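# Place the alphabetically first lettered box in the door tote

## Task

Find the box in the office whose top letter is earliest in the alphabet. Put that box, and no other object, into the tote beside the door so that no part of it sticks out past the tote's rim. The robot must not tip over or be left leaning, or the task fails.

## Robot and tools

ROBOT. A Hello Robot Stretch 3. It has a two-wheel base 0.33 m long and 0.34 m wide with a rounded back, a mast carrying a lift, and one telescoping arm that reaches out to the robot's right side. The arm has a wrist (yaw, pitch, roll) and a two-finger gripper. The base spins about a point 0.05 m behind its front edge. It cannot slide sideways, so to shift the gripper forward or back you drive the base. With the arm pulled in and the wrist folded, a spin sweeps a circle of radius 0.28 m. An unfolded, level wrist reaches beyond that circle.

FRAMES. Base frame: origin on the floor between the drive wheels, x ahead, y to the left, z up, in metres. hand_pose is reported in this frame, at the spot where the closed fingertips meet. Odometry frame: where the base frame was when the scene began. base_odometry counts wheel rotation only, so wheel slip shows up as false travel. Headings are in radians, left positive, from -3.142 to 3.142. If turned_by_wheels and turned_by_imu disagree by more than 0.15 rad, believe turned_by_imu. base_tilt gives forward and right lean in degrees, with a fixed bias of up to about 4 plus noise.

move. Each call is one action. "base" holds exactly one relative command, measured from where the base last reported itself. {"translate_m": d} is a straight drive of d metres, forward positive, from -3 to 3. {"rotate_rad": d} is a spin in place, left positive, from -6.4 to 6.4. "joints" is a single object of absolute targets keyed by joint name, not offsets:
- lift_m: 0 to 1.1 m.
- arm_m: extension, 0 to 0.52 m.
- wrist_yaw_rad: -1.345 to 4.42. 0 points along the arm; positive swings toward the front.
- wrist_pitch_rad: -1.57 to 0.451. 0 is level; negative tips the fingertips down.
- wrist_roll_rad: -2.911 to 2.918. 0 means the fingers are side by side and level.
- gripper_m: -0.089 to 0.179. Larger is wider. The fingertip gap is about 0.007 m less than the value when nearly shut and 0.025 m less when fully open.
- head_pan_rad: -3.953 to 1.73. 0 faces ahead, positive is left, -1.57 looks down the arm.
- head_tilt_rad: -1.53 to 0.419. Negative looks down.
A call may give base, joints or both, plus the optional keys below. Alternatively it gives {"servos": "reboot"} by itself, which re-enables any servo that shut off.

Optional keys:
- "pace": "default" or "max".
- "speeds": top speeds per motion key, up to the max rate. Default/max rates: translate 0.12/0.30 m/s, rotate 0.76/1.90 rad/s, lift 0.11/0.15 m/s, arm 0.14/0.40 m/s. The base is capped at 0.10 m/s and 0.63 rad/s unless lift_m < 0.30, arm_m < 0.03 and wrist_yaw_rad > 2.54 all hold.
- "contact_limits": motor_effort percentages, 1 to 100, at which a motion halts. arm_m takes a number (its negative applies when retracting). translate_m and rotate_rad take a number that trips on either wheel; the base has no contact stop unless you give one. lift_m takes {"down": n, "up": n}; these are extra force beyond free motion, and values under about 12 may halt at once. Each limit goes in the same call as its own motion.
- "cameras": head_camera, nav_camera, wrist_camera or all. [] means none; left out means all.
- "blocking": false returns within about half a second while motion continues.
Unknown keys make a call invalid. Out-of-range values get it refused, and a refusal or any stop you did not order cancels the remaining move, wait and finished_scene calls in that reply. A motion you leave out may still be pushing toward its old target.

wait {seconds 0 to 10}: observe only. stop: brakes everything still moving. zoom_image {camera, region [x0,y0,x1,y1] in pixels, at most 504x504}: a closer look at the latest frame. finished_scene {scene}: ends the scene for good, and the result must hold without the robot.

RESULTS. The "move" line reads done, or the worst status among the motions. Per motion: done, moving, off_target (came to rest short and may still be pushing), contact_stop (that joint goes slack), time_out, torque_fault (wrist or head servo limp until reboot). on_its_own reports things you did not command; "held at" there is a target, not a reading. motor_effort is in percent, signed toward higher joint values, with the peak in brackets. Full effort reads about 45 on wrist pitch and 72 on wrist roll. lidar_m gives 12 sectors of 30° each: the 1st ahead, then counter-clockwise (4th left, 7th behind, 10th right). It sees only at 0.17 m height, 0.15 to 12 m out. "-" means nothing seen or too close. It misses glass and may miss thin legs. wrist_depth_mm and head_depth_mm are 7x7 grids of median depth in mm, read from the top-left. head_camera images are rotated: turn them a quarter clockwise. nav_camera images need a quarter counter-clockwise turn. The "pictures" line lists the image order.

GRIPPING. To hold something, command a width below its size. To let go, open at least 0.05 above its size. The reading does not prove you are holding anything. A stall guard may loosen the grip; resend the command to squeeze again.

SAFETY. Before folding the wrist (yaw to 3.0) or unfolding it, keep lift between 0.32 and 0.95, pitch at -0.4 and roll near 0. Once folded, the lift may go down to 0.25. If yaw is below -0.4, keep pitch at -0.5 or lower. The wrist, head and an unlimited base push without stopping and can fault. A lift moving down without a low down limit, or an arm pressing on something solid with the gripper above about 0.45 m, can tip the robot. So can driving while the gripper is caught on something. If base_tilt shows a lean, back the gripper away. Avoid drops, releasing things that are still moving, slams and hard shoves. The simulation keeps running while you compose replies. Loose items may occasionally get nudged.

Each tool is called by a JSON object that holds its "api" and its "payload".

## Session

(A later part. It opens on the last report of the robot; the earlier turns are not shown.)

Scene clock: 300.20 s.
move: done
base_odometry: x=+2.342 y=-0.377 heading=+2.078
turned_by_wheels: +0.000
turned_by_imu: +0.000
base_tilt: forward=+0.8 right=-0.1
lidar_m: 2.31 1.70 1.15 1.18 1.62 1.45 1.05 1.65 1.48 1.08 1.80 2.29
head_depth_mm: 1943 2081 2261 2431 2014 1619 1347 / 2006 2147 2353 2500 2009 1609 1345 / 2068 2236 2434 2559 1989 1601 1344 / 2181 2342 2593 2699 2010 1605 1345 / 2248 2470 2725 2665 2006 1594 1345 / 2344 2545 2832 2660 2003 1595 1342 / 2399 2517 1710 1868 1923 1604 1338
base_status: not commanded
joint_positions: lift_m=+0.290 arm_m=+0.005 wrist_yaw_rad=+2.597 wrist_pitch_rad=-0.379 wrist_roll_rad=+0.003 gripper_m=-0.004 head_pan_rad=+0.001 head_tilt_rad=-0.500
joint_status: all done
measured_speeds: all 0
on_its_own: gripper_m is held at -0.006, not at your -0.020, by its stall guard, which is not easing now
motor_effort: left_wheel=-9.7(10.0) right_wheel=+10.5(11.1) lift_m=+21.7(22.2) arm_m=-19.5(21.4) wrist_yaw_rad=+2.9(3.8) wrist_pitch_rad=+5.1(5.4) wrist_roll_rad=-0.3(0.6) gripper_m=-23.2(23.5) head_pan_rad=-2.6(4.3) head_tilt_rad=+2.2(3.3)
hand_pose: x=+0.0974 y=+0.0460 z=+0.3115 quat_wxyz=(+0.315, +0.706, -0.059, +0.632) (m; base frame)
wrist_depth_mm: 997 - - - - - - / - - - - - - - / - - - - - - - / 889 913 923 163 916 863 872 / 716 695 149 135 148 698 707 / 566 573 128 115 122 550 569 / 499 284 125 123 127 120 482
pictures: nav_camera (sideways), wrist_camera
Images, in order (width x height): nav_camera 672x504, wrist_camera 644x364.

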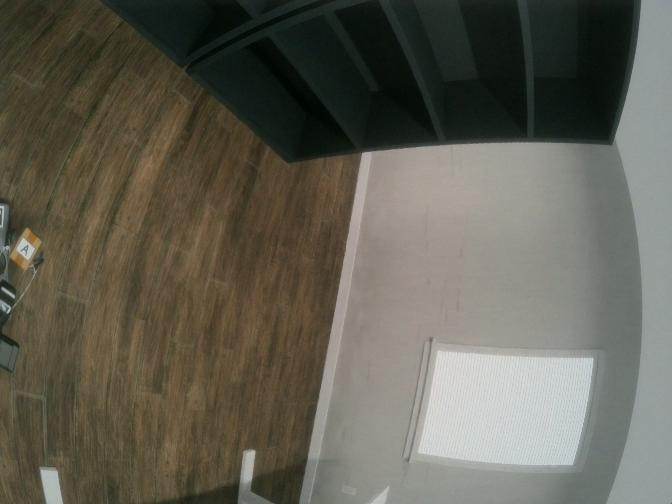

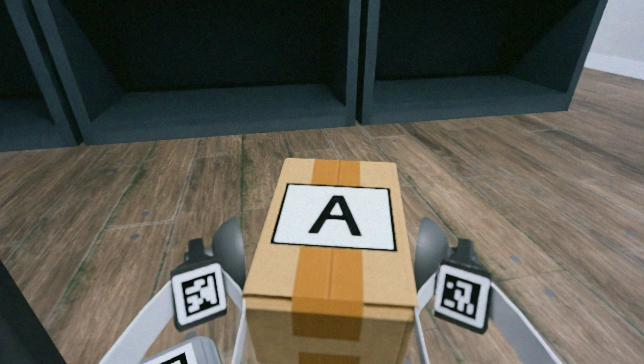

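{"api": "move", "payload": {"base": {"translate_m": 1.97}, "pace": "max", "cameras": []}}

{"api": "move", "payload": {"base": {"rotate_rad": 1.226}, "pace": "max", "cameras": ["nav_camera", "wrist_camera"]}}

Scene clock: 311.03 s.
move: done
base_odometry: x=+1.385 y=+1.345 heading=+2.078
turned_by_wheels: +0.000
turned_by_imu: -0.001
base_tilt: forward=+1.0 right=+0.0
lidar_m: 0.46 0.56 1.06 0.90 0.82 1.45 2.99 2.29 1.69 0.83 0.51 0.46
head_depth_mm: 348 373 403 439 482 535 599 / 360 387 420 459 507 564 637 / 372 403 438 482 534 599 680 / 387 420 459 506 564 636 730 / 402 439 481 532 598 681 788 / 419 459 505 564 636 727 854 / 438 481 531 595 680 787 931
base_status: done
joint_positions: lift_m=+0.290 arm_m=+0.005 wrist_yaw_rad=+2.597 wrist_pitch_rad=-0.379 wrist_roll_rad=+0.003 gripper_m=-0.004 head_pan_rad=+0.000 head_tilt_rad=-0.500
joint_status: not commanded
measured_speeds: all 0
on_its_own: gripper_m is held at -0.006, not at your -0.020, by its stall guard, which is not easing now
motor_effort: left_wheel=+1.5(15.7) right_wheel=+6.9(16.0) lift_m=+31.3(33.0) arm_m=-7.0(16.9) wrist_yaw_rad=+2.6(3.4) wrist_pitch_rad=+5.4(5.7) wrist_roll_rad=-0.3(0.6) gripper_m=-23.0(23.9) head_pan_rad=-2.3(4.5) head_tilt_rad=+2.9(3.6)
hand_pose: x=+0.0973 y=+0.0460 z=+0.3115 quat_wxyz=(+0.315, +0.706, -0.059, +0.632) (m; base frame)
wrist_depth_mm: - - - - 862 552 400 / - - - - 895 565 398 / - - - - 876 554 411 / 830 876 910 163 783 573 418 / 708 703 150 134 147 572 428 / 573 575 128 115 122 507 431 / 501 281 126 123 128 120 424
pictures: none
No camera images: "cameras" was empty.

Scene clock: 312.93 s.
move: done
base_odometry: x=+1.385 y=+1.345 heading=-2.980
turned_by_wheels: +1.226
turned_by_imu: +1.221
base_tilt: forward=+1.0 right=-0.1
lidar_m: 1.57 0.73 0.67 2.35 3.09 2.22 1.68 0.67 0.48 0.46 0.47 0.64
head_depth_mm: 1695 1653 1600 1552 1590 1510 1318 / 2250 2431 2594 2428 1993 1615 1352 / 2270 2445 2692 2551 1995 1608 1346 / 2278 2471 2674 2567 2008 1611 1340 / 2281 2504 2705 2648 2008 1598 1341 / 2285 2468 2721 2671 2015 1607 1338 / 2285 2509 2752 2635 2008 1614 1337
base_status: done
joint_positions: lift_m=+0.290 arm_m=+0.005 wrist_yaw_rad=+2.597 wrist_pitch_rad=-0.379 wrist_roll_rad=+0.003 gripper_m=-0.004 head_pan_rad=+0.000 head_tilt_rad=-0.500
joint_status: not commanded
measured_speeds: all 0
on_its_own: gripper_m is held at -0.006, not at your -0.020, by its stall guard, which is not easing now
motor_effort: left_wheel=-7.8(17.3) right_wheel=+9.4(16.3) lift_m=+31.1(32.0) arm_m=-16.2(16.2) wrist_yaw_rad=+2.9(3.5) wrist_pitch_rad=+5.2(5.5) wrist_roll_rad=-0.2(0.6) gripper_m=-22.7(24.1) head_pan_rad=-2.4(3.6) head_tilt_rad=+1.2(3.0)
hand_pose: x=+0.0973 y=+0.0460 z=+0.3115 quat_wxyz=(+0.315, +0.706, -0.059, +0.632) (m; base frame)
wrist_depth_mm: - - - - 734 - - / - - - - 779 - - / - - - 947 889 - - / 893 917 908 164 847 874 919 / 694 700 150 135 148 703 709 / 574 577 128 115 122 557 569 / 505 284 126 123 127 120 486
pictures: nav_camera (sideways), wrist_camera
Images, in order (width x height): nav_camera 672x504, wrist_camera 644x364.

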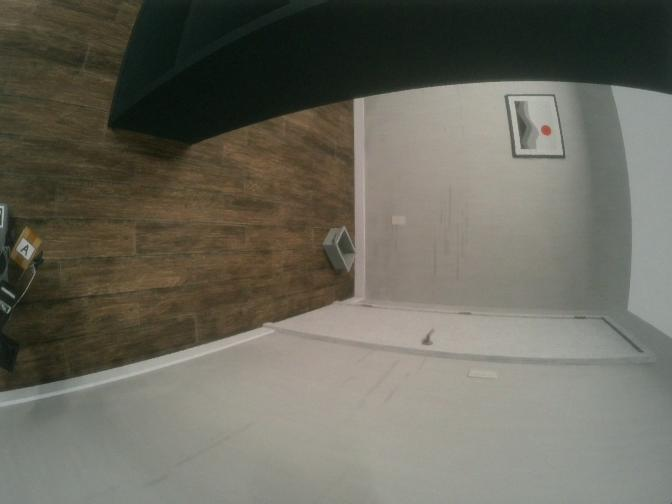

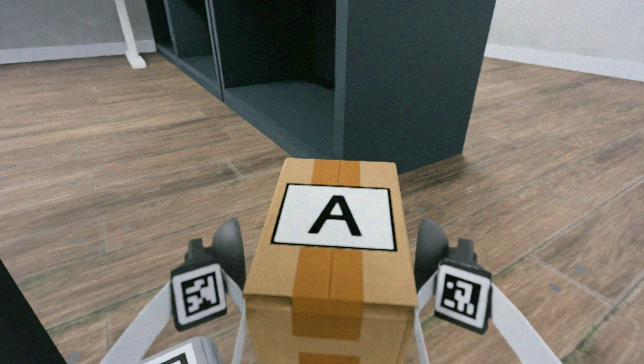

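{"api": "move", "payload": {"base": {"translate_m": 1.4}, "joints": {"head_tilt_rad": -0.8}, "pace": "max", "cameras": ["head_camera"]}}

Scene clock: 323.63 s.
move: done
base_odometry: x=+0.003 y=+1.120 heading=-2.980
turned_by_wheels: +0.000
turned_by_imu: +0.000
base_tilt: forward=+1.0 right=-0.1
lidar_m: 1.24 1.28 1.71 2.11 0.72 0.74 1.85 0.62 0.44 0.40 0.42 0.56
head_depth_mm: 1085 1231 1401 1511 1397 1285 1167 / 1091 1243 1439 1669 1513 1321 1165 / 1099 1240 1451 1677 1470 1315 1170 / 1093 1249 1449 1680 1478 1315 1164 / 1104 1262 1469 1712 1479 1312 1168 / 1111 1251 1480 1696 1513 1310 1162 / 1112 1270 1483 1689 1512 1319 1163
base_status: done
joint_positions: lift_m=+0.290 arm_m=+0.005 wrist_yaw_rad=+2.598 wrist_pitch_rad=-0.379 wrist_roll_rad=+0.003 gripper_m=-0.004 head_pan_rad=+0.000 head_tilt_rad=-0.800
joint_status: all done
measured_speeds: all 0
on_its_own: gripper_m is held at -0.006, not at your -0.020, by its stall guard, which is not easing now
motor_effort: left_wheel=-1.8(12.6) right_wheel=+6.7(20.1) lift_m=+29.9(31.3) arm_m=-20.6(22.0) wrist_yaw_rad=+2.8(3.4) wrist_pitch_rad=+5.3(5.6) wrist_roll_rad=-0.3(0.7) gripper_m=-22.7(24.1) head_pan_rad=-1.4(4.1) head_tilt_rad=-3.0(5.8)
hand_pose: x=+0.0973 y=+0.0460 z=+0.3115 quat_wxyz=(+0.315, +0.706, -0.058, +0.632) (m; base frame)
wrist_depth_mm: - - - - - - 976 / - - - - - - 987 / - - - - - - - / 888 909 899 164 939 880 706 / 707 706 150 135 147 710 601 / 574 560 128 115 122 551 561 / 497 283 126 123 127 120 489
pictures: head_camera (sideways)
Images, in order (width x height): head_camera 896x504.

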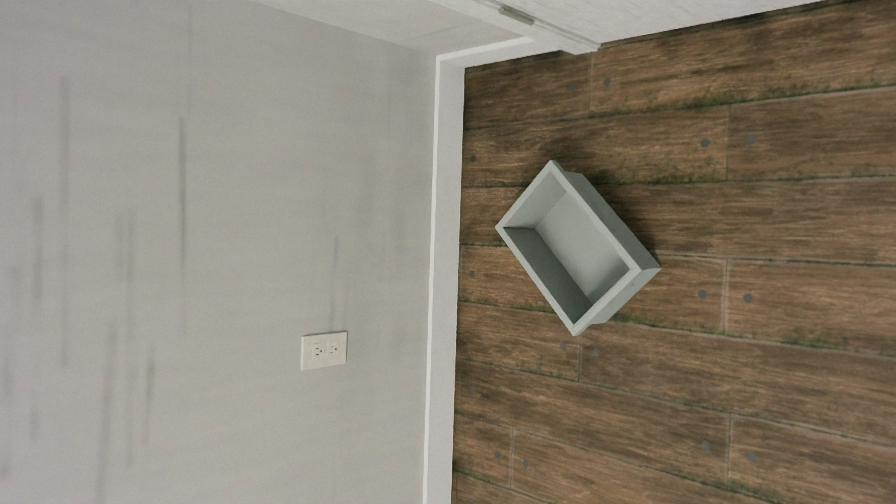

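{"api": "move", "payload": {"base": {"translate_m": 0.155}, "joints": {"lift_m": 0.45}, "pace": "max", "cameras": []}}

{"api": "move", "payload": {"base": {"rotate_rad": 1.57}, "joints": {"lift_m": 0.5, "head_pan_rad": -1.6, "head_tilt_rad": -0.9}, "pace": "max", "cameras": ["head_camera"]}}

{"api": "move", "payload": {"base": {"translate_m": 0.06}, "joints": {"wrist_yaw_rad": 0.0, "wrist_pitch_rad": -0.9, "arm_m": 0.3}, "speeds": {"arm_m": 0.25}, "cameras": ["head_camera", "wrist_camera"]}}

Scene clock: 362.33 s.
move: done
base_odometry: x=-0.150 y=+1.095 heading=-2.980
turned_by_wheels: +0.000
turned_by_imu: +0.000
base_tilt: forward=+1.1 right=-0.2
lidar_m: 1.09 1.12 1.50 2.78 0.94 0.84 1.84 0.62 0.41 0.40 0.41 0.56
head_depth_mm: 946 1077 1247 1408 1406 1289 1162 / 950 1077 1260 1498 1511 1320 1159 / 951 1085 1261 1507 1518 1319 1160 / 958 1088 1259 1507 1462 1293 1163 / 957 1100 1280 1532 1523 1283 1166 / 966 1100 1279 1531 1507 1311 1165 / 971 1102 1286 1536 1509 1316 1170
base_status: done
joint_positions: lift_m=+0.450 arm_m=+0.005 wrist_yaw_rad=+2.598 wrist_pitch_rad=-0.379 wrist_roll_rad=+0.003 gripper_m=-0.004 head_pan_rad=+0.000 head_tilt_rad=-0.800
joint_status: all done
measured_speeds: all 0
on_its_own: gripper_m is held at -0.006, not at your -0.020, by its stall guard, which is not easing now
motor_effort: left_wheel=+5.2(12.1) right_wheel=+1.3(14.5) lift_m=+30.4(34.5) arm_m=-19.9(20.8) wrist_yaw_rad=+2.7(3.2) wrist_pitch_rad=+5.1(5.5) wrist_roll_rad=-0.3(0.7) gripper_m=-22.9(23.7) head_pan_rad=-2.0(3.8) head_tilt_rad=-3.2(4.4)
hand_pose: x=+0.0973 y=+0.0461 z=+0.4715 quat_wxyz=(+0.315, +0.706, -0.059, +0.632) (m; base frame)
wrist_depth_mm: - - - - - - 833 / - - - - - - 896 / - - - - - - 909 / - - - 163 - - 928 / 964 939 150 134 148 969 925 / 800 820 127 115 122 619 671 / 676 630 127 123 128 120 568
pictures: none
No camera images: "cameras" was empty.

Scene clock: 365.77 s.
move: done
base_odometry: x=-0.150 y=+1.095 heading=-1.411
turned_by_wheels: +1.569
turned_by_imu: +1.565
base_tilt: forward=+0.9 right=-0.1
lidar_m: 2.92 0.96 0.84 1.97 0.63 0.41 0.40 0.41 0.55 1.08 1.11 1.48
head_depth_mm: 1002 1164 1310 1355 1300 1235 1141 / 1004 1165 1394 1584 1422 1265 497 / 999 1161 1385 1588 1391 1259 525 / 1000 1158 1387 1578 1422 1263 565 / 997 1161 1383 1580 1371 1260 1137 / 1001 1158 1374 1578 1423 1262 1140 / 1000 1160 1382 1579 1422 1263 1141
base_status: done
joint_positions: lift_m=+0.500 arm_m=+0.005 wrist_yaw_rad=+2.598 wrist_pitch_rad=-0.379 wrist_roll_rad=+0.003 gripper_m=-0.004 head_pan_rad=-1.604 head_tilt_rad=-0.900
joint_status: all done
measured_speeds: all 0
on_its_own: gripper_m is held at -0.006, not at your -0.020, by its stall guard, which is not easing now
motor_effort: left_wheel=-10.8(14.8) right_wheel=+10.2(16.1) lift_m=+32.2(34.8) arm_m=-21.1(22.6) wrist_yaw_rad=+2.1(3.2) wrist_pitch_rad=+5.1(5.6) wrist_roll_rad=-0.3(0.7) gripper_m=-22.3(24.0) head_pan_rad=+3.4(5.0) head_tilt_rad=-4.7(6.4)
hand_pose: x=+0.0973 y=+0.0461 z=+0.5216 quat_wxyz=(+0.315, +0.706, -0.059, +0.632) (m; base frame)
wrist_depth_mm: - - - 938 - - - / - - - - - - - / - - - - - - - / - - - 163 - - - / - - 149 135 148 - - / 858 877 128 115 123 841 863 / 727 676 128 123 127 120 726
pictures: head_camera (sideways)
Images, in order (width x height): head_camera 896x504.

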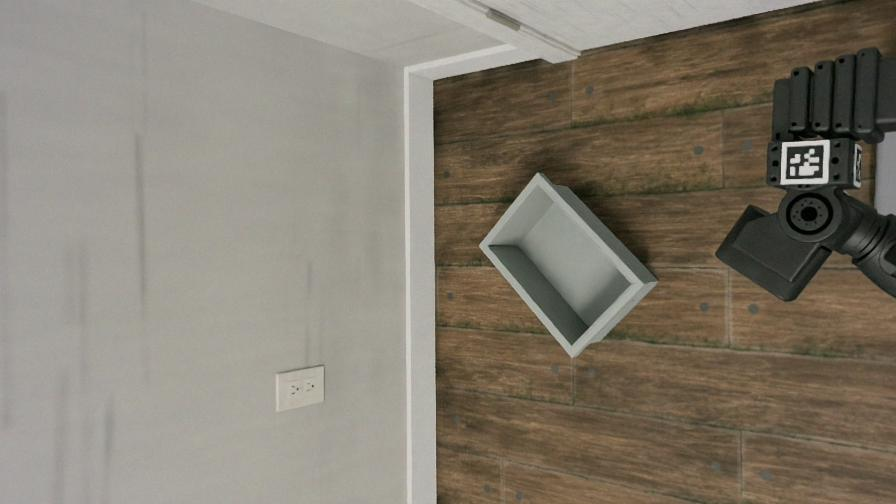

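Scene clock: 368.97 s.
move: done
base_odometry: x=-0.140 y=+1.036 heading=-1.411
turned_by_wheels: +0.000
turned_by_imu: +0.000
base_tilt: forward=+1.1 right=-0.3
lidar_m: 2.86 0.96 0.80 2.24 0.72 0.51 0.46 0.48 0.63 1.08 1.11 1.47
head_depth_mm: 1000 1161 1379 1517 1392 1259 1137 / 1000 1160 1385 1573 637 561 501 / 998 1155 1376 1555 1277 1266 1137 / 995 1161 1376 1578 1367 1269 1137 / 995 1166 1381 1574 1398 1255 1141 / 998 1157 1382 1580 1431 1263 1142 / 999 1156 1380 1584 1422 1263 1140
base_status: done
joint_positions: lift_m=+0.500 arm_m=+0.300 wrist_yaw_rad=+0.003 wrist_pitch_rad=-0.913 wrist_roll_rad=+0.003 gripper_m=-0.004 head_pan_rad=-1.600 head_tilt_rad=-0.900
joint_status: all done
measured_speeds: all 0
on_its_own: gripper_m is held at -0.006, not at your -0.020, by its stall guard, which is not easing now
motor_effort: left_wheel=+1.6(7.8) right_wheel=+11.1(14.5) lift_m=+31.5(32.3) arm_m=+23.1(25.1) wrist_yaw_rad=-1.8(5.6) wrist_pitch_rad=+2.4(6.2) wrist_roll_rad=-0.3(0.6) gripper_m=-23.4(24.0) head_pan_rad=+2.7(5.2) head_tilt_rad=-4.0(5.4)
hand_pose: x=-0.0212 y=-0.5826 z=+0.4212 quat_wxyz=(+0.634, +0.312, -0.635, -0.311) (m; base frame)
wrist_depth_mm: 587 605 620 631 646 638 514 / 702 711 735 711 732 712 512 / 777 776 781 765 758 727 531 / 687 692 688 162 684 673 527 / 642 641 149 134 147 637 504 / 591 584 128 115 122 565 486 / 554 528 127 124 129 120 530
pictures: head_camera (sideways), wrist_camera
Images, in order (width x height): head_camera 896x504, wrist_camera 644x364.

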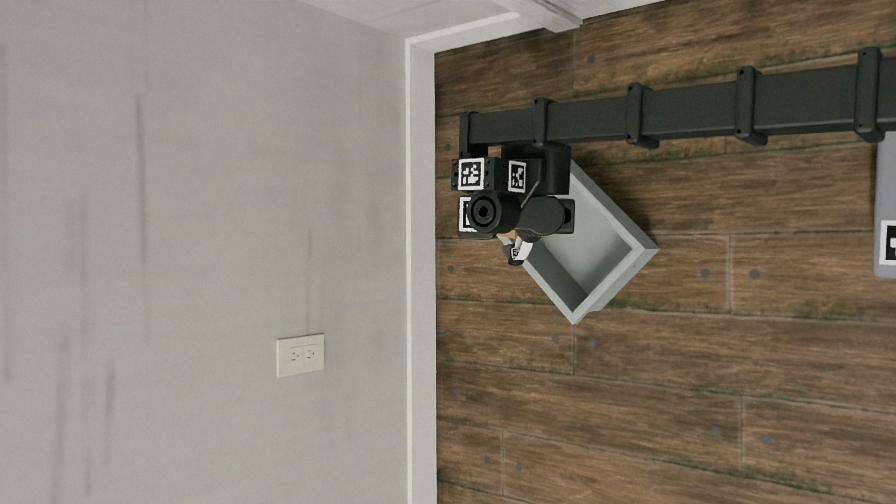

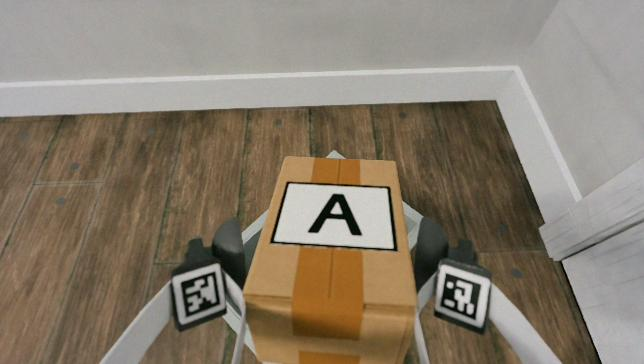

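{"api": "move", "payload": {"joints": {"arm_m": 0.378, "lift_m": 0.33}, "contact_limits": {"lift_m": {"down": 13}}, "cameras": ["head_camera", "wrist_camera"]}}

Scene clock: 376.53 s.
move: done
base_odometry: x=-0.140 y=+1.036 heading=-1.411
turned_by_wheels: +0.000
turned_by_imu: +0.001
base_tilt: forward=+0.9 right=-0.2
lidar_m: 2.86 0.96 0.80 2.24 0.72 0.51 0.46 0.48 0.63 1.08 1.11 1.47
head_depth_mm: 1001 1156 1383 1522 1389 1269 1134 / 998 1159 1389 1578 1395 1219 669 / 997 1160 1384 1581 905 1239 1115 / 994 1159 1376 1582 1372 1257 1138 / 996 1163 1382 1595 1396 1267 1136 / 997 1159 1379 1581 1426 1257 1141 / 997 1154 1382 1579 1424 1257 1141
base_status: not commanded
joint_positions: lift_m=+0.330 arm_m=+0.378 wrist_yaw_rad=+0.003 wrist_pitch_rad=-0.914 wrist_roll_rad=+0.003 gripper_m=-0.004 head_pan_rad=-1.600 head_tilt_rad=-0.900
joint_status: all done
measured_speeds: all 0
on_its_own: gripper_m is held at -0.006, not at your -0.020, by its stall guard, which is not easing now
motor_effort: left_wheel=+1.6(1.8) right_wheel=+11.1(11.4) lift_m=+21.2(27.8) arm_m=+20.8(24.9) wrist_yaw_rad=-2.1(2.4) wrist_pitch_rad=+2.2(2.6) wrist_roll_rad=-0.2(0.6) gripper_m=-22.5(24.1) head_pan_rad=+3.9(4.2) head_tilt_rad=-2.8(4.9)
contact_limits: lift_m down 13 (down: maximum 72; up: maximum 65)
hand_pose: x=-0.0212 y=-0.6603 z=+0.2511 quat_wxyz=(+0.634, +0.313, -0.635, -0.312) (m; base frame)
wrist_depth_mm: 520 526 521 524 527 530 501 / 577 584 569 579 584 584 505 / 536 542 536 531 535 535 504 / 499 486 490 162 345 483 476 / 450 454 150 134 148 438 443 / 416 413 128 115 122 404 407 / 387 263 127 123 128 120 375
pictures: head_camera (sideways), wrist_camera
Images, in order (width x height): head_camera 896x504, wrist_camera 644x364.

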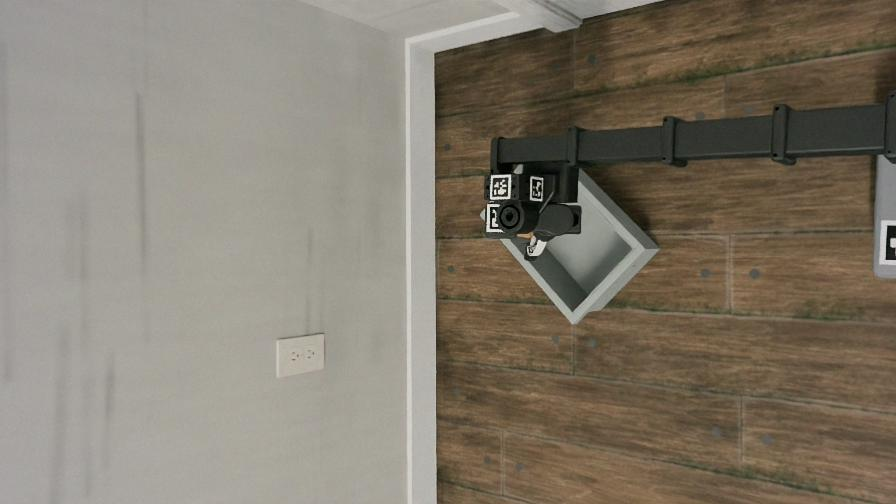

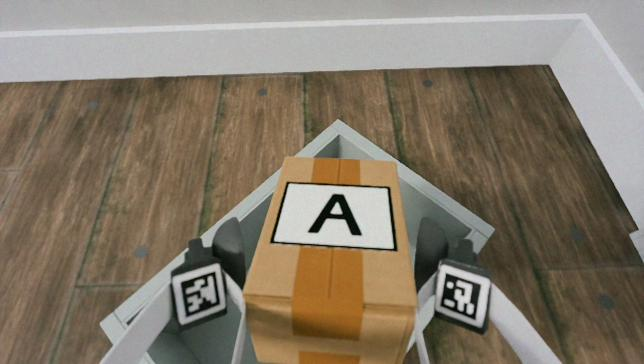

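{"api": "move", "payload": {"base": {"translate_m": 0.018}, "joints": {"arm_m": 0.4, "lift_m": 0.24}, "contact_limits": {"lift_m": {"down": 13}}, "cameras": ["head_camera", "wrist_camera"]}}

Scene clock: 388.17 s.
move: done
base_odometry: x=-0.137 y=+1.018 heading=-1.411
turned_by_wheels: +0.000
turned_by_imu: +0.001
base_tilt: forward=+1.0 right=-0.2
lidar_m: 2.85 0.96 0.79 2.32 0.75 0.53 0.48 0.49 0.66 0.63 1.11 1.48
head_depth_mm: 998 1159 1381 1545 1395 1263 1134 / 999 1163 1378 1578 1422 1270 1108 / 998 1155 1376 1582 964 1227 1106 / 995 1154 1388 1585 1345 1262 1139 / 998 1154 1384 1578 1398 1262 1138 / 1000 1155 1375 1587 1415 1270 1141 / 1000 1155 1379 1577 1414 1269 1139
base_status: done
joint_positions: lift_m=+0.240 arm_m=+0.400 wrist_yaw_rad=+0.003 wrist_pitch_rad=-0.914 wrist_roll_rad=+0.003 gripper_m=-0.004 head_pan_rad=-1.600 head_tilt_rad=-0.900
joint_status: all done
measured_speeds: all 0
on_its_own: gripper_m is held at -0.006, not at your -0.020, by its stall guard, which is not easing now
motor_effort: left_wheel=+3.8(7.3) right_wheel=+8.9(12.9) lift_m=+20.4(23.8) arm_m=+21.0(25.7) wrist_yaw_rad=-2.0(2.4) wrist_pitch_rad=+2.1(2.9) wrist_roll_rad=-0.3(0.6) gripper_m=-22.8(24.0) head_pan_rad=+2.3(3.7) head_tilt_rad=-3.5(4.9)
contact_limits: lift_m down 13 (down: maximum 72; up: maximum 65)
hand_pose: x=-0.0212 y=-0.6823 z=+0.1610 quat_wxyz=(+0.634, +0.313, -0.635, -0.312) (m; base frame)
wrist_depth_mm: 483 487 494 497 497 495 486 / 474 463 468 466 461 462 459 / 423 417 419 285 284 410 414 / 381 379 248 161 296 253 378 / 353 351 152 134 147 266 339 / 323 205 128 116 122 196 317 / 196 198 131 124 127 120 295
pictures: head_camera (sideways), wrist_camera
Images, in order (width x height): head_camera 896x504, wrist_camera 644x364.

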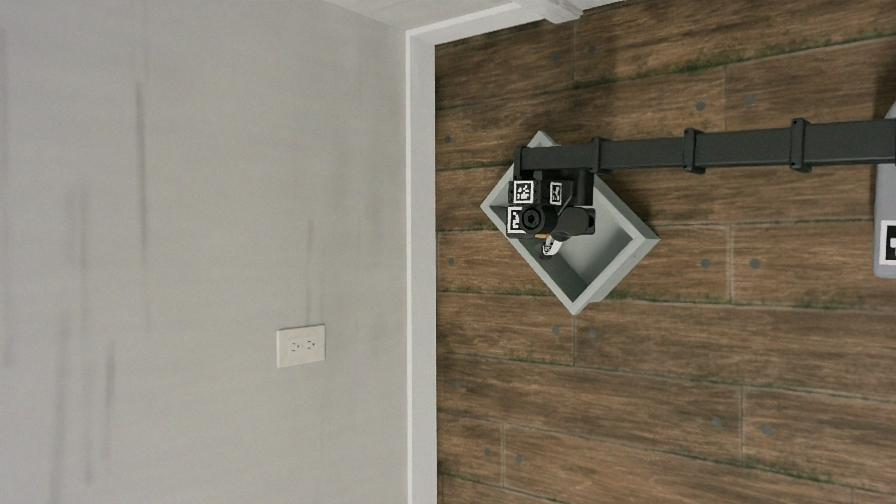

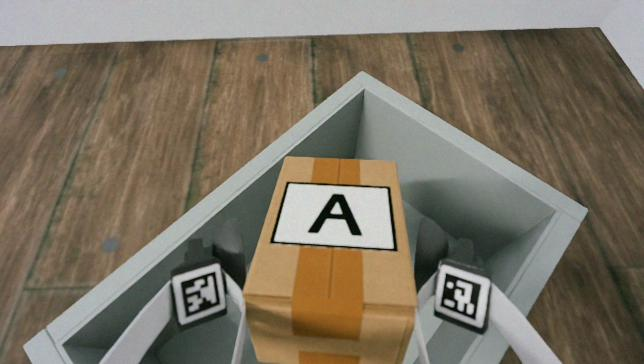

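{"api": "move", "payload": {"joints": {"lift_m": 0.165}, "contact_limits": {"lift_m": {"down": 13}}, "cameras": ["wrist_camera"]}}

{"api": "move", "payload": {"joints": {"lift_m": 0.115}, "contact_limits": {"lift_m": {"down": 13}}, "speeds": {"lift_m": 0.05}, "cameras": ["head_camera", "wrist_camera"]}}

Scene clock: 394.37 s.
move: done
base_odometry: x=-0.137 y=+1.018 heading=-1.411
turned_by_wheels: +0.000
turned_by_imu: +0.001
base_tilt: forward=+0.9 right=-0.1
lidar_m: 2.85 0.96 0.79 2.32 0.74 0.52 0.48 0.49 0.66 1.08 1.11 1.47
head_depth_mm: 998 1159 1387 1562 1392 1262 1132 / 1000 1158 1378 1582 1425 1264 1122 / 992 1160 1382 1578 1058 1219 1108 / 997 1154 1379 1569 1346 1264 1137 / 999 1154 1378 1570 1400 1261 1137 / 997 1155 1381 1583 1436 1257 1144 / 999 1150 1383 1583 1426 1272 1136
base_status: not commanded
joint_positions: lift_m=+0.165 arm_m=+0.400 wrist_yaw_rad=+0.003 wrist_pitch_rad=-0.914 wrist_roll_rad=+0.003 gripper_m=-0.004 head_pan_rad=-1.600 head_tilt_rad=-0.900
joint_status: all done
measured_speeds: all 0
on_its_own: gripper_m is held at -0.006, not at your -0.020, by its stall guard, which is not easing now
motor_effort: left_wheel=+3.8(4.1) right_wheel=+9.2(9.7) lift_m=+21.3(22.1) arm_m=+11.5(14.8) wrist_yaw_rad=-2.1(2.4) wrist_pitch_rad=+2.1(2.7) wrist_roll_rad=-0.2(0.5) gripper_m=-22.0(23.6) head_pan_rad=+3.1(3.6) head_tilt_rad=-2.5(4.1)
contact_limits: lift_m down 13 (down: maximum 72; up: maximum 65)
hand_pose: x=-0.0212 y=-0.6823 z=+0.0860 quat_wxyz=(+0.634, +0.313, -0.635, -0.312) (m; base frame)
wrist_depth_mm: 408 401 402 216 216 398 396 / 363 360 347 223 236 191 347 / 323 323 184 270 275 212 172 / 292 158 212 163 279 244 185 / 144 176 151 134 146 253 141 / 161 190 128 115 122 156 129 / 176 197 130 124 128 120 121
pictures: wrist_camera
Images, in order (width x height): wrist_camera 644x364.

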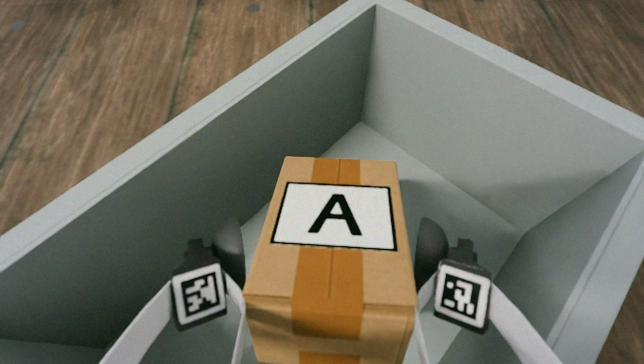

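Scene clock: 395.90 s.
move: done
base_odometry: x=-0.137 y=+1.018 heading=-1.411
turned_by_wheels: +0.000
turned_by_imu: +0.000
base_tilt: forward=+1.1 right=-0.1
lidar_m: 2.84 0.96 0.79 2.32 0.75 0.52 0.48 0.49 0.66 1.08 1.11 1.48
head_depth_mm: 999 1154 1375 1543 1397 1267 1139 / 997 1157 1383 1582 1419 1265 1137 / 996 1158 1380 1580 1191 1220 1104 / 998 1160 1383 1579 1346 1261 1132 / 1000 1155 1387 1577 1400 1263 1133 / 998 1158 1378 1575 1421 1267 1141 / 1000 1155 1383 1578 1424 1263 1138
base_status: not commanded
joint_positions: lift_m=+0.115 arm_m=+0.400 wrist_yaw_rad=+0.003 wrist_pitch_rad=-0.912 wrist_roll_rad=+0.001 gripper_m=-0.004 head_pan_rad=-1.600 head_tilt_rad=-0.900
joint_status: all done
measured_speeds: all 0
on_its_own: gripper_m is held at -0.006, not at your -0.020, by its stall guard, which is not easing now
motor_effort: left_wheel=+3.8(4.0) right_wheel=+8.5(9.8) lift_m=+19.6(22.9) arm_m=+7.9(11.5) wrist_yaw_rad=-2.0(2.3) wrist_pitch_rad=+2.0(2.6) wrist_roll_rad=+0.3(0.8) gripper_m=-22.3(23.4) head_pan_rad=+2.1(4.1) head_tilt_rad=-2.0(4.3)
contact_limits: lift_m down 13 (down: maximum 72; up: maximum 65)
hand_pose: x=-0.0212 y=-0.6828 z=+0.0364 quat_wxyz=(+0.635, +0.312, -0.634, -0.311) (m; base frame)
wrist_depth_mm: 326 128 141 187 210 173 144 / 114 125 160 221 236 188 159 / 117 140 182 247 245 210 171 / 130 156 210 162 226 226 186 / 141 177 153 134 146 209 145 / 161 189 127 115 122 156 113 / 179 120 131 124 130 120 104
pictures: head_camera (sideways), wrist_camera
Images, in order (width x height): head_camera 896x504, wrist_camera 644x364.

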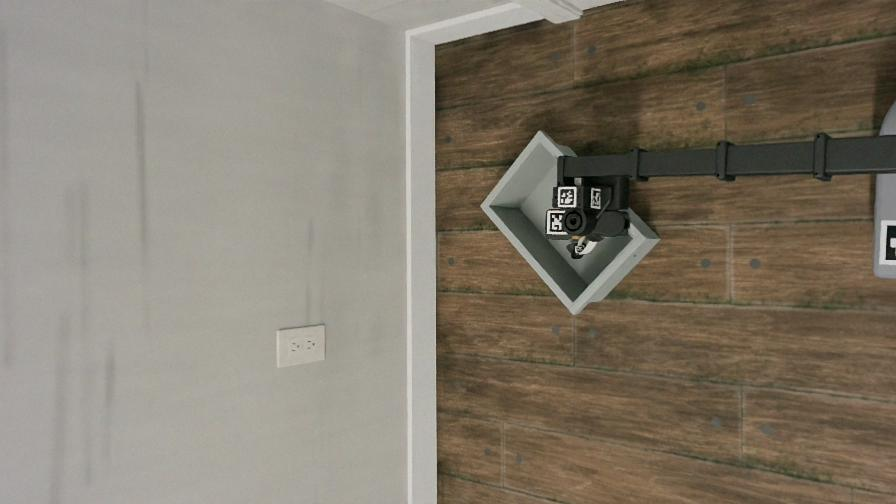

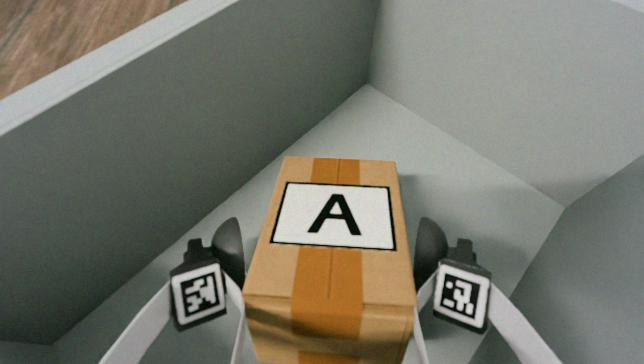

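{"api": "move", "payload": {"joints": {"lift_m": 0.1}, "contact_limits": {"lift_m": {"down": 13}}, "speeds": {"lift_m": 0.03}, "cameras": []}}

{"api": "move", "payload": {"joints": {"gripper_m": 0.12}, "cameras": ["wrist_camera"]}}

Scene clock: 403.50 s.
move: done
base_odometry: x=-0.137 y=+1.018 heading=-1.411
turned_by_wheels: +0.000
turned_by_imu: +0.001
base_tilt: forward=+1.1 right=-0.1
lidar_m: 2.84 0.96 0.80 2.32 0.74 0.52 0.48 0.50 0.66 1.08 1.11 1.47
head_depth_mm: 1002 1153 1387 1554 1396 1265 1140 / 997 1158 1386 1588 1420 1261 1132 / 1001 1157 1380 1584 1316 1205 954 / 1000 1149 1383 1582 1353 1264 1138 / 1000 1156 1373 1578 1414 1266 1137 / 1000 1159 1374 1581 1418 1262 1135 / 995 1153 1370 1575 1426 1264 1140
base_status: not commanded
joint_positions: lift_m=+0.100 arm_m=+0.400 wrist_yaw_rad=+0.003 wrist_pitch_rad=-0.903 wrist_roll_rad=+0.000 gripper_m=-0.004 head_pan_rad=-1.600 head_tilt_rad=-0.900
joint_status: all done
measured_speeds: all 0
on_its_own: gripper_m is held at -0.006, not at your -0.020, by its stall guard, which is not easing now
motor_effort: left_wheel=+3.7(4.0) right_wheel=+7.5(9.0) lift_m=+18.7(21.4) arm_m=-0.4(2.2) wrist_yaw_rad=-1.5(2.3) wrist_pitch_rad=+0.2(2.0) wrist_roll_rad=+0.6(0.8) gripper_m=-23.6(24.0) head_pan_rad=+2.1(3.7) head_tilt_rad=-2.5(3.5)
contact_limits: lift_m down 13 (down: maximum 72; up: maximum 65)
hand_pose: x=-0.0212 y=-0.6848 z=+0.0226 quat_wxyz=(+0.637, +0.309, -0.636, -0.308) (m; base frame)
wrist_depth_mm: 310 113 135 180 207 172 143 / 105 122 154 213 236 186 156 / 114 136 176 224 235 209 170 / 125 150 198 149 206 213 186 / 137 174 151 129 150 195 159 / 155 177 128 114 118 157 128 / 165 120 163 129 162 120 104
pictures: none
No camera images: "cameras" was empty.

Scene clock: 405.30 s.
move: done
base_odometry: x=-0.137 y=+1.018 heading=-1.411
turned_by_wheels: +0.000
turned_by_imu: +0.000
base_tilt: forward=+0.9 right=+0.0
lidar_m: 2.84 0.96 0.79 2.32 0.74 0.53 0.48 0.49 0.66 1.08 1.11 1.48
head_depth_mm: 999 1157 1380 1556 1390 1255 1135 / 998 1158 1379 1584 1422 1260 1137 / 996 1156 1391 1579 1309 1207 955 / 995 1156 1378 1581 1361 1266 1137 / 998 1157 1376 1578 1427 1264 1135 / 1001 1158 1373 1575 1425 1267 1138 / 995 1156 1382 1577 1429 1269 1138
base_status: not commanded
joint_positions: lift_m=+0.100 arm_m=+0.400 wrist_yaw_rad=+0.003 wrist_pitch_rad=-0.903 wrist_roll_rad=+0.000 gripper_m=+0.120 head_pan_rad=-1.600 head_tilt_rad=-0.900
joint_status: all done
measured_speeds: all 0
motor_effort: left_wheel=+3.9(3.9) right_wheel=+7.7(8.4) lift_m=+22.4(22.4) arm_m=-3.8(4.1) wrist_yaw_rad=-2.0(2.2) wrist_pitch_rad=+0.7(0.7) wrist_roll_rad=+0.6(0.8) gripper_m=+0.1(91.2) head_pan_rad=+1.8(3.0) head_tilt_rad=-2.5(3.0)
contact_limits: lift_m down 13 (down: maximum 72; up: maximum 65)
hand_pose: x=-0.0212 y=-0.6846 z=+0.0225 quat_wxyz=(+0.637, +0.310, -0.635, -0.308) (m; base frame)
wrist_depth_mm: 314 112 132 178 204 172 144 / 102 118 148 209 234 187 159 / 109 131 172 230 234 209 172 / 121 143 194 154 205 212 189 / 134 158 192 141 146 195 165 / 151 124 146 130 132 124 135 / - 163 165 124 162 153 100
pictures: wrist_camera
Images, in order (width x height): wrist_camera 644x364.

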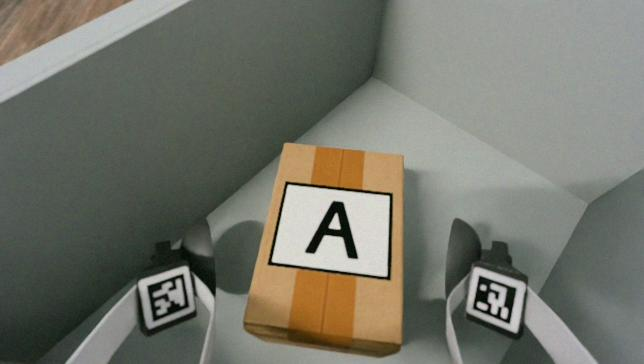

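{"api": "move", "payload": {"joints": {"lift_m": 0.32}, "cameras": ["wrist_camera"]}}

Scene clock: 409.53 s.
move: done
base_odometry: x=-0.137 y=+1.018 heading=-1.411
turned_by_wheels: +0.000
turned_by_imu: +0.001
base_tilt: forward=+0.9 right=-0.3
lidar_m: 2.84 0.96 0.79 2.32 0.74 0.53 0.48 0.49 0.66 1.08 1.11 1.47
head_depth_mm: 995 1159 1376 1545 1394 1259 1133 / 999 1155 1385 1579 1389 1223 675 / 1002 1159 1374 1580 932 1245 1121 / 996 1155 1374 1580 1350 1266 1139 / 999 1151 1376 1576 1423 1258 1140 / 997 1157 1380 1588 1422 1266 1138 / 999 1160 1379 1576 1426 1262 1137
base_status: not commanded
joint_positions: lift_m=+0.320 arm_m=+0.400 wrist_yaw_rad=+0.003 wrist_pitch_rad=-0.908 wrist_roll_rad=+0.000 gripper_m=+0.120 head_pan_rad=-1.600 head_tilt_rad=-0.900
joint_status: all done
measured_speeds: all 0
motor_effort: left_wheel=+3.5(4.0) right_wheel=+8.0(8.3) lift_m=+32.1(33.9) arm_m=-13.1(13.1) wrist_yaw_rad=-1.7(2.3) wrist_pitch_rad=+1.1(1.5) wrist_roll_rad=+0.6(0.9) gripper_m=-1.0(2.1) head_pan_rad=+0.7(3.5) head_tilt_rad=-1.6(3.3)
hand_pose: x=-0.0212 y=-0.6837 z=+0.2419 quat_wxyz=(+0.636, +0.311, -0.635, -0.309) (m; base frame)
wrist_depth_mm: 502 497 504 514 509 521 513 / 552 570 568 564 579 572 530 / 530 521 527 526 525 519 506 / 479 480 481 388 365 478 476 / 444 442 431 416 418 414 434 / 411 123 308 388 403 124 405 / 382 122 362 326 363 259 369
pictures: wrist_camera
Images, in order (width x height): wrist_camera 644x364.

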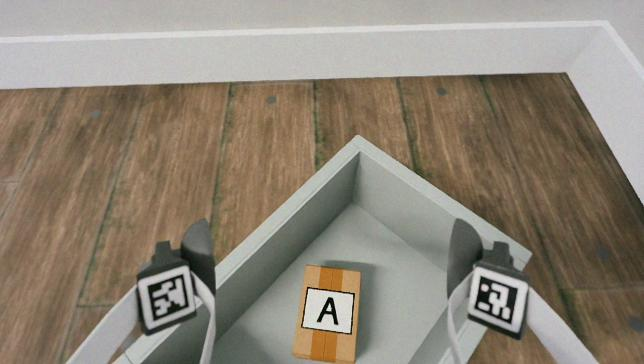

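Box A lies flat inside the tote.

{"api": "finished_scene", "payload": {"scene": 3, "done": true}}

The scene is finished: the task was done.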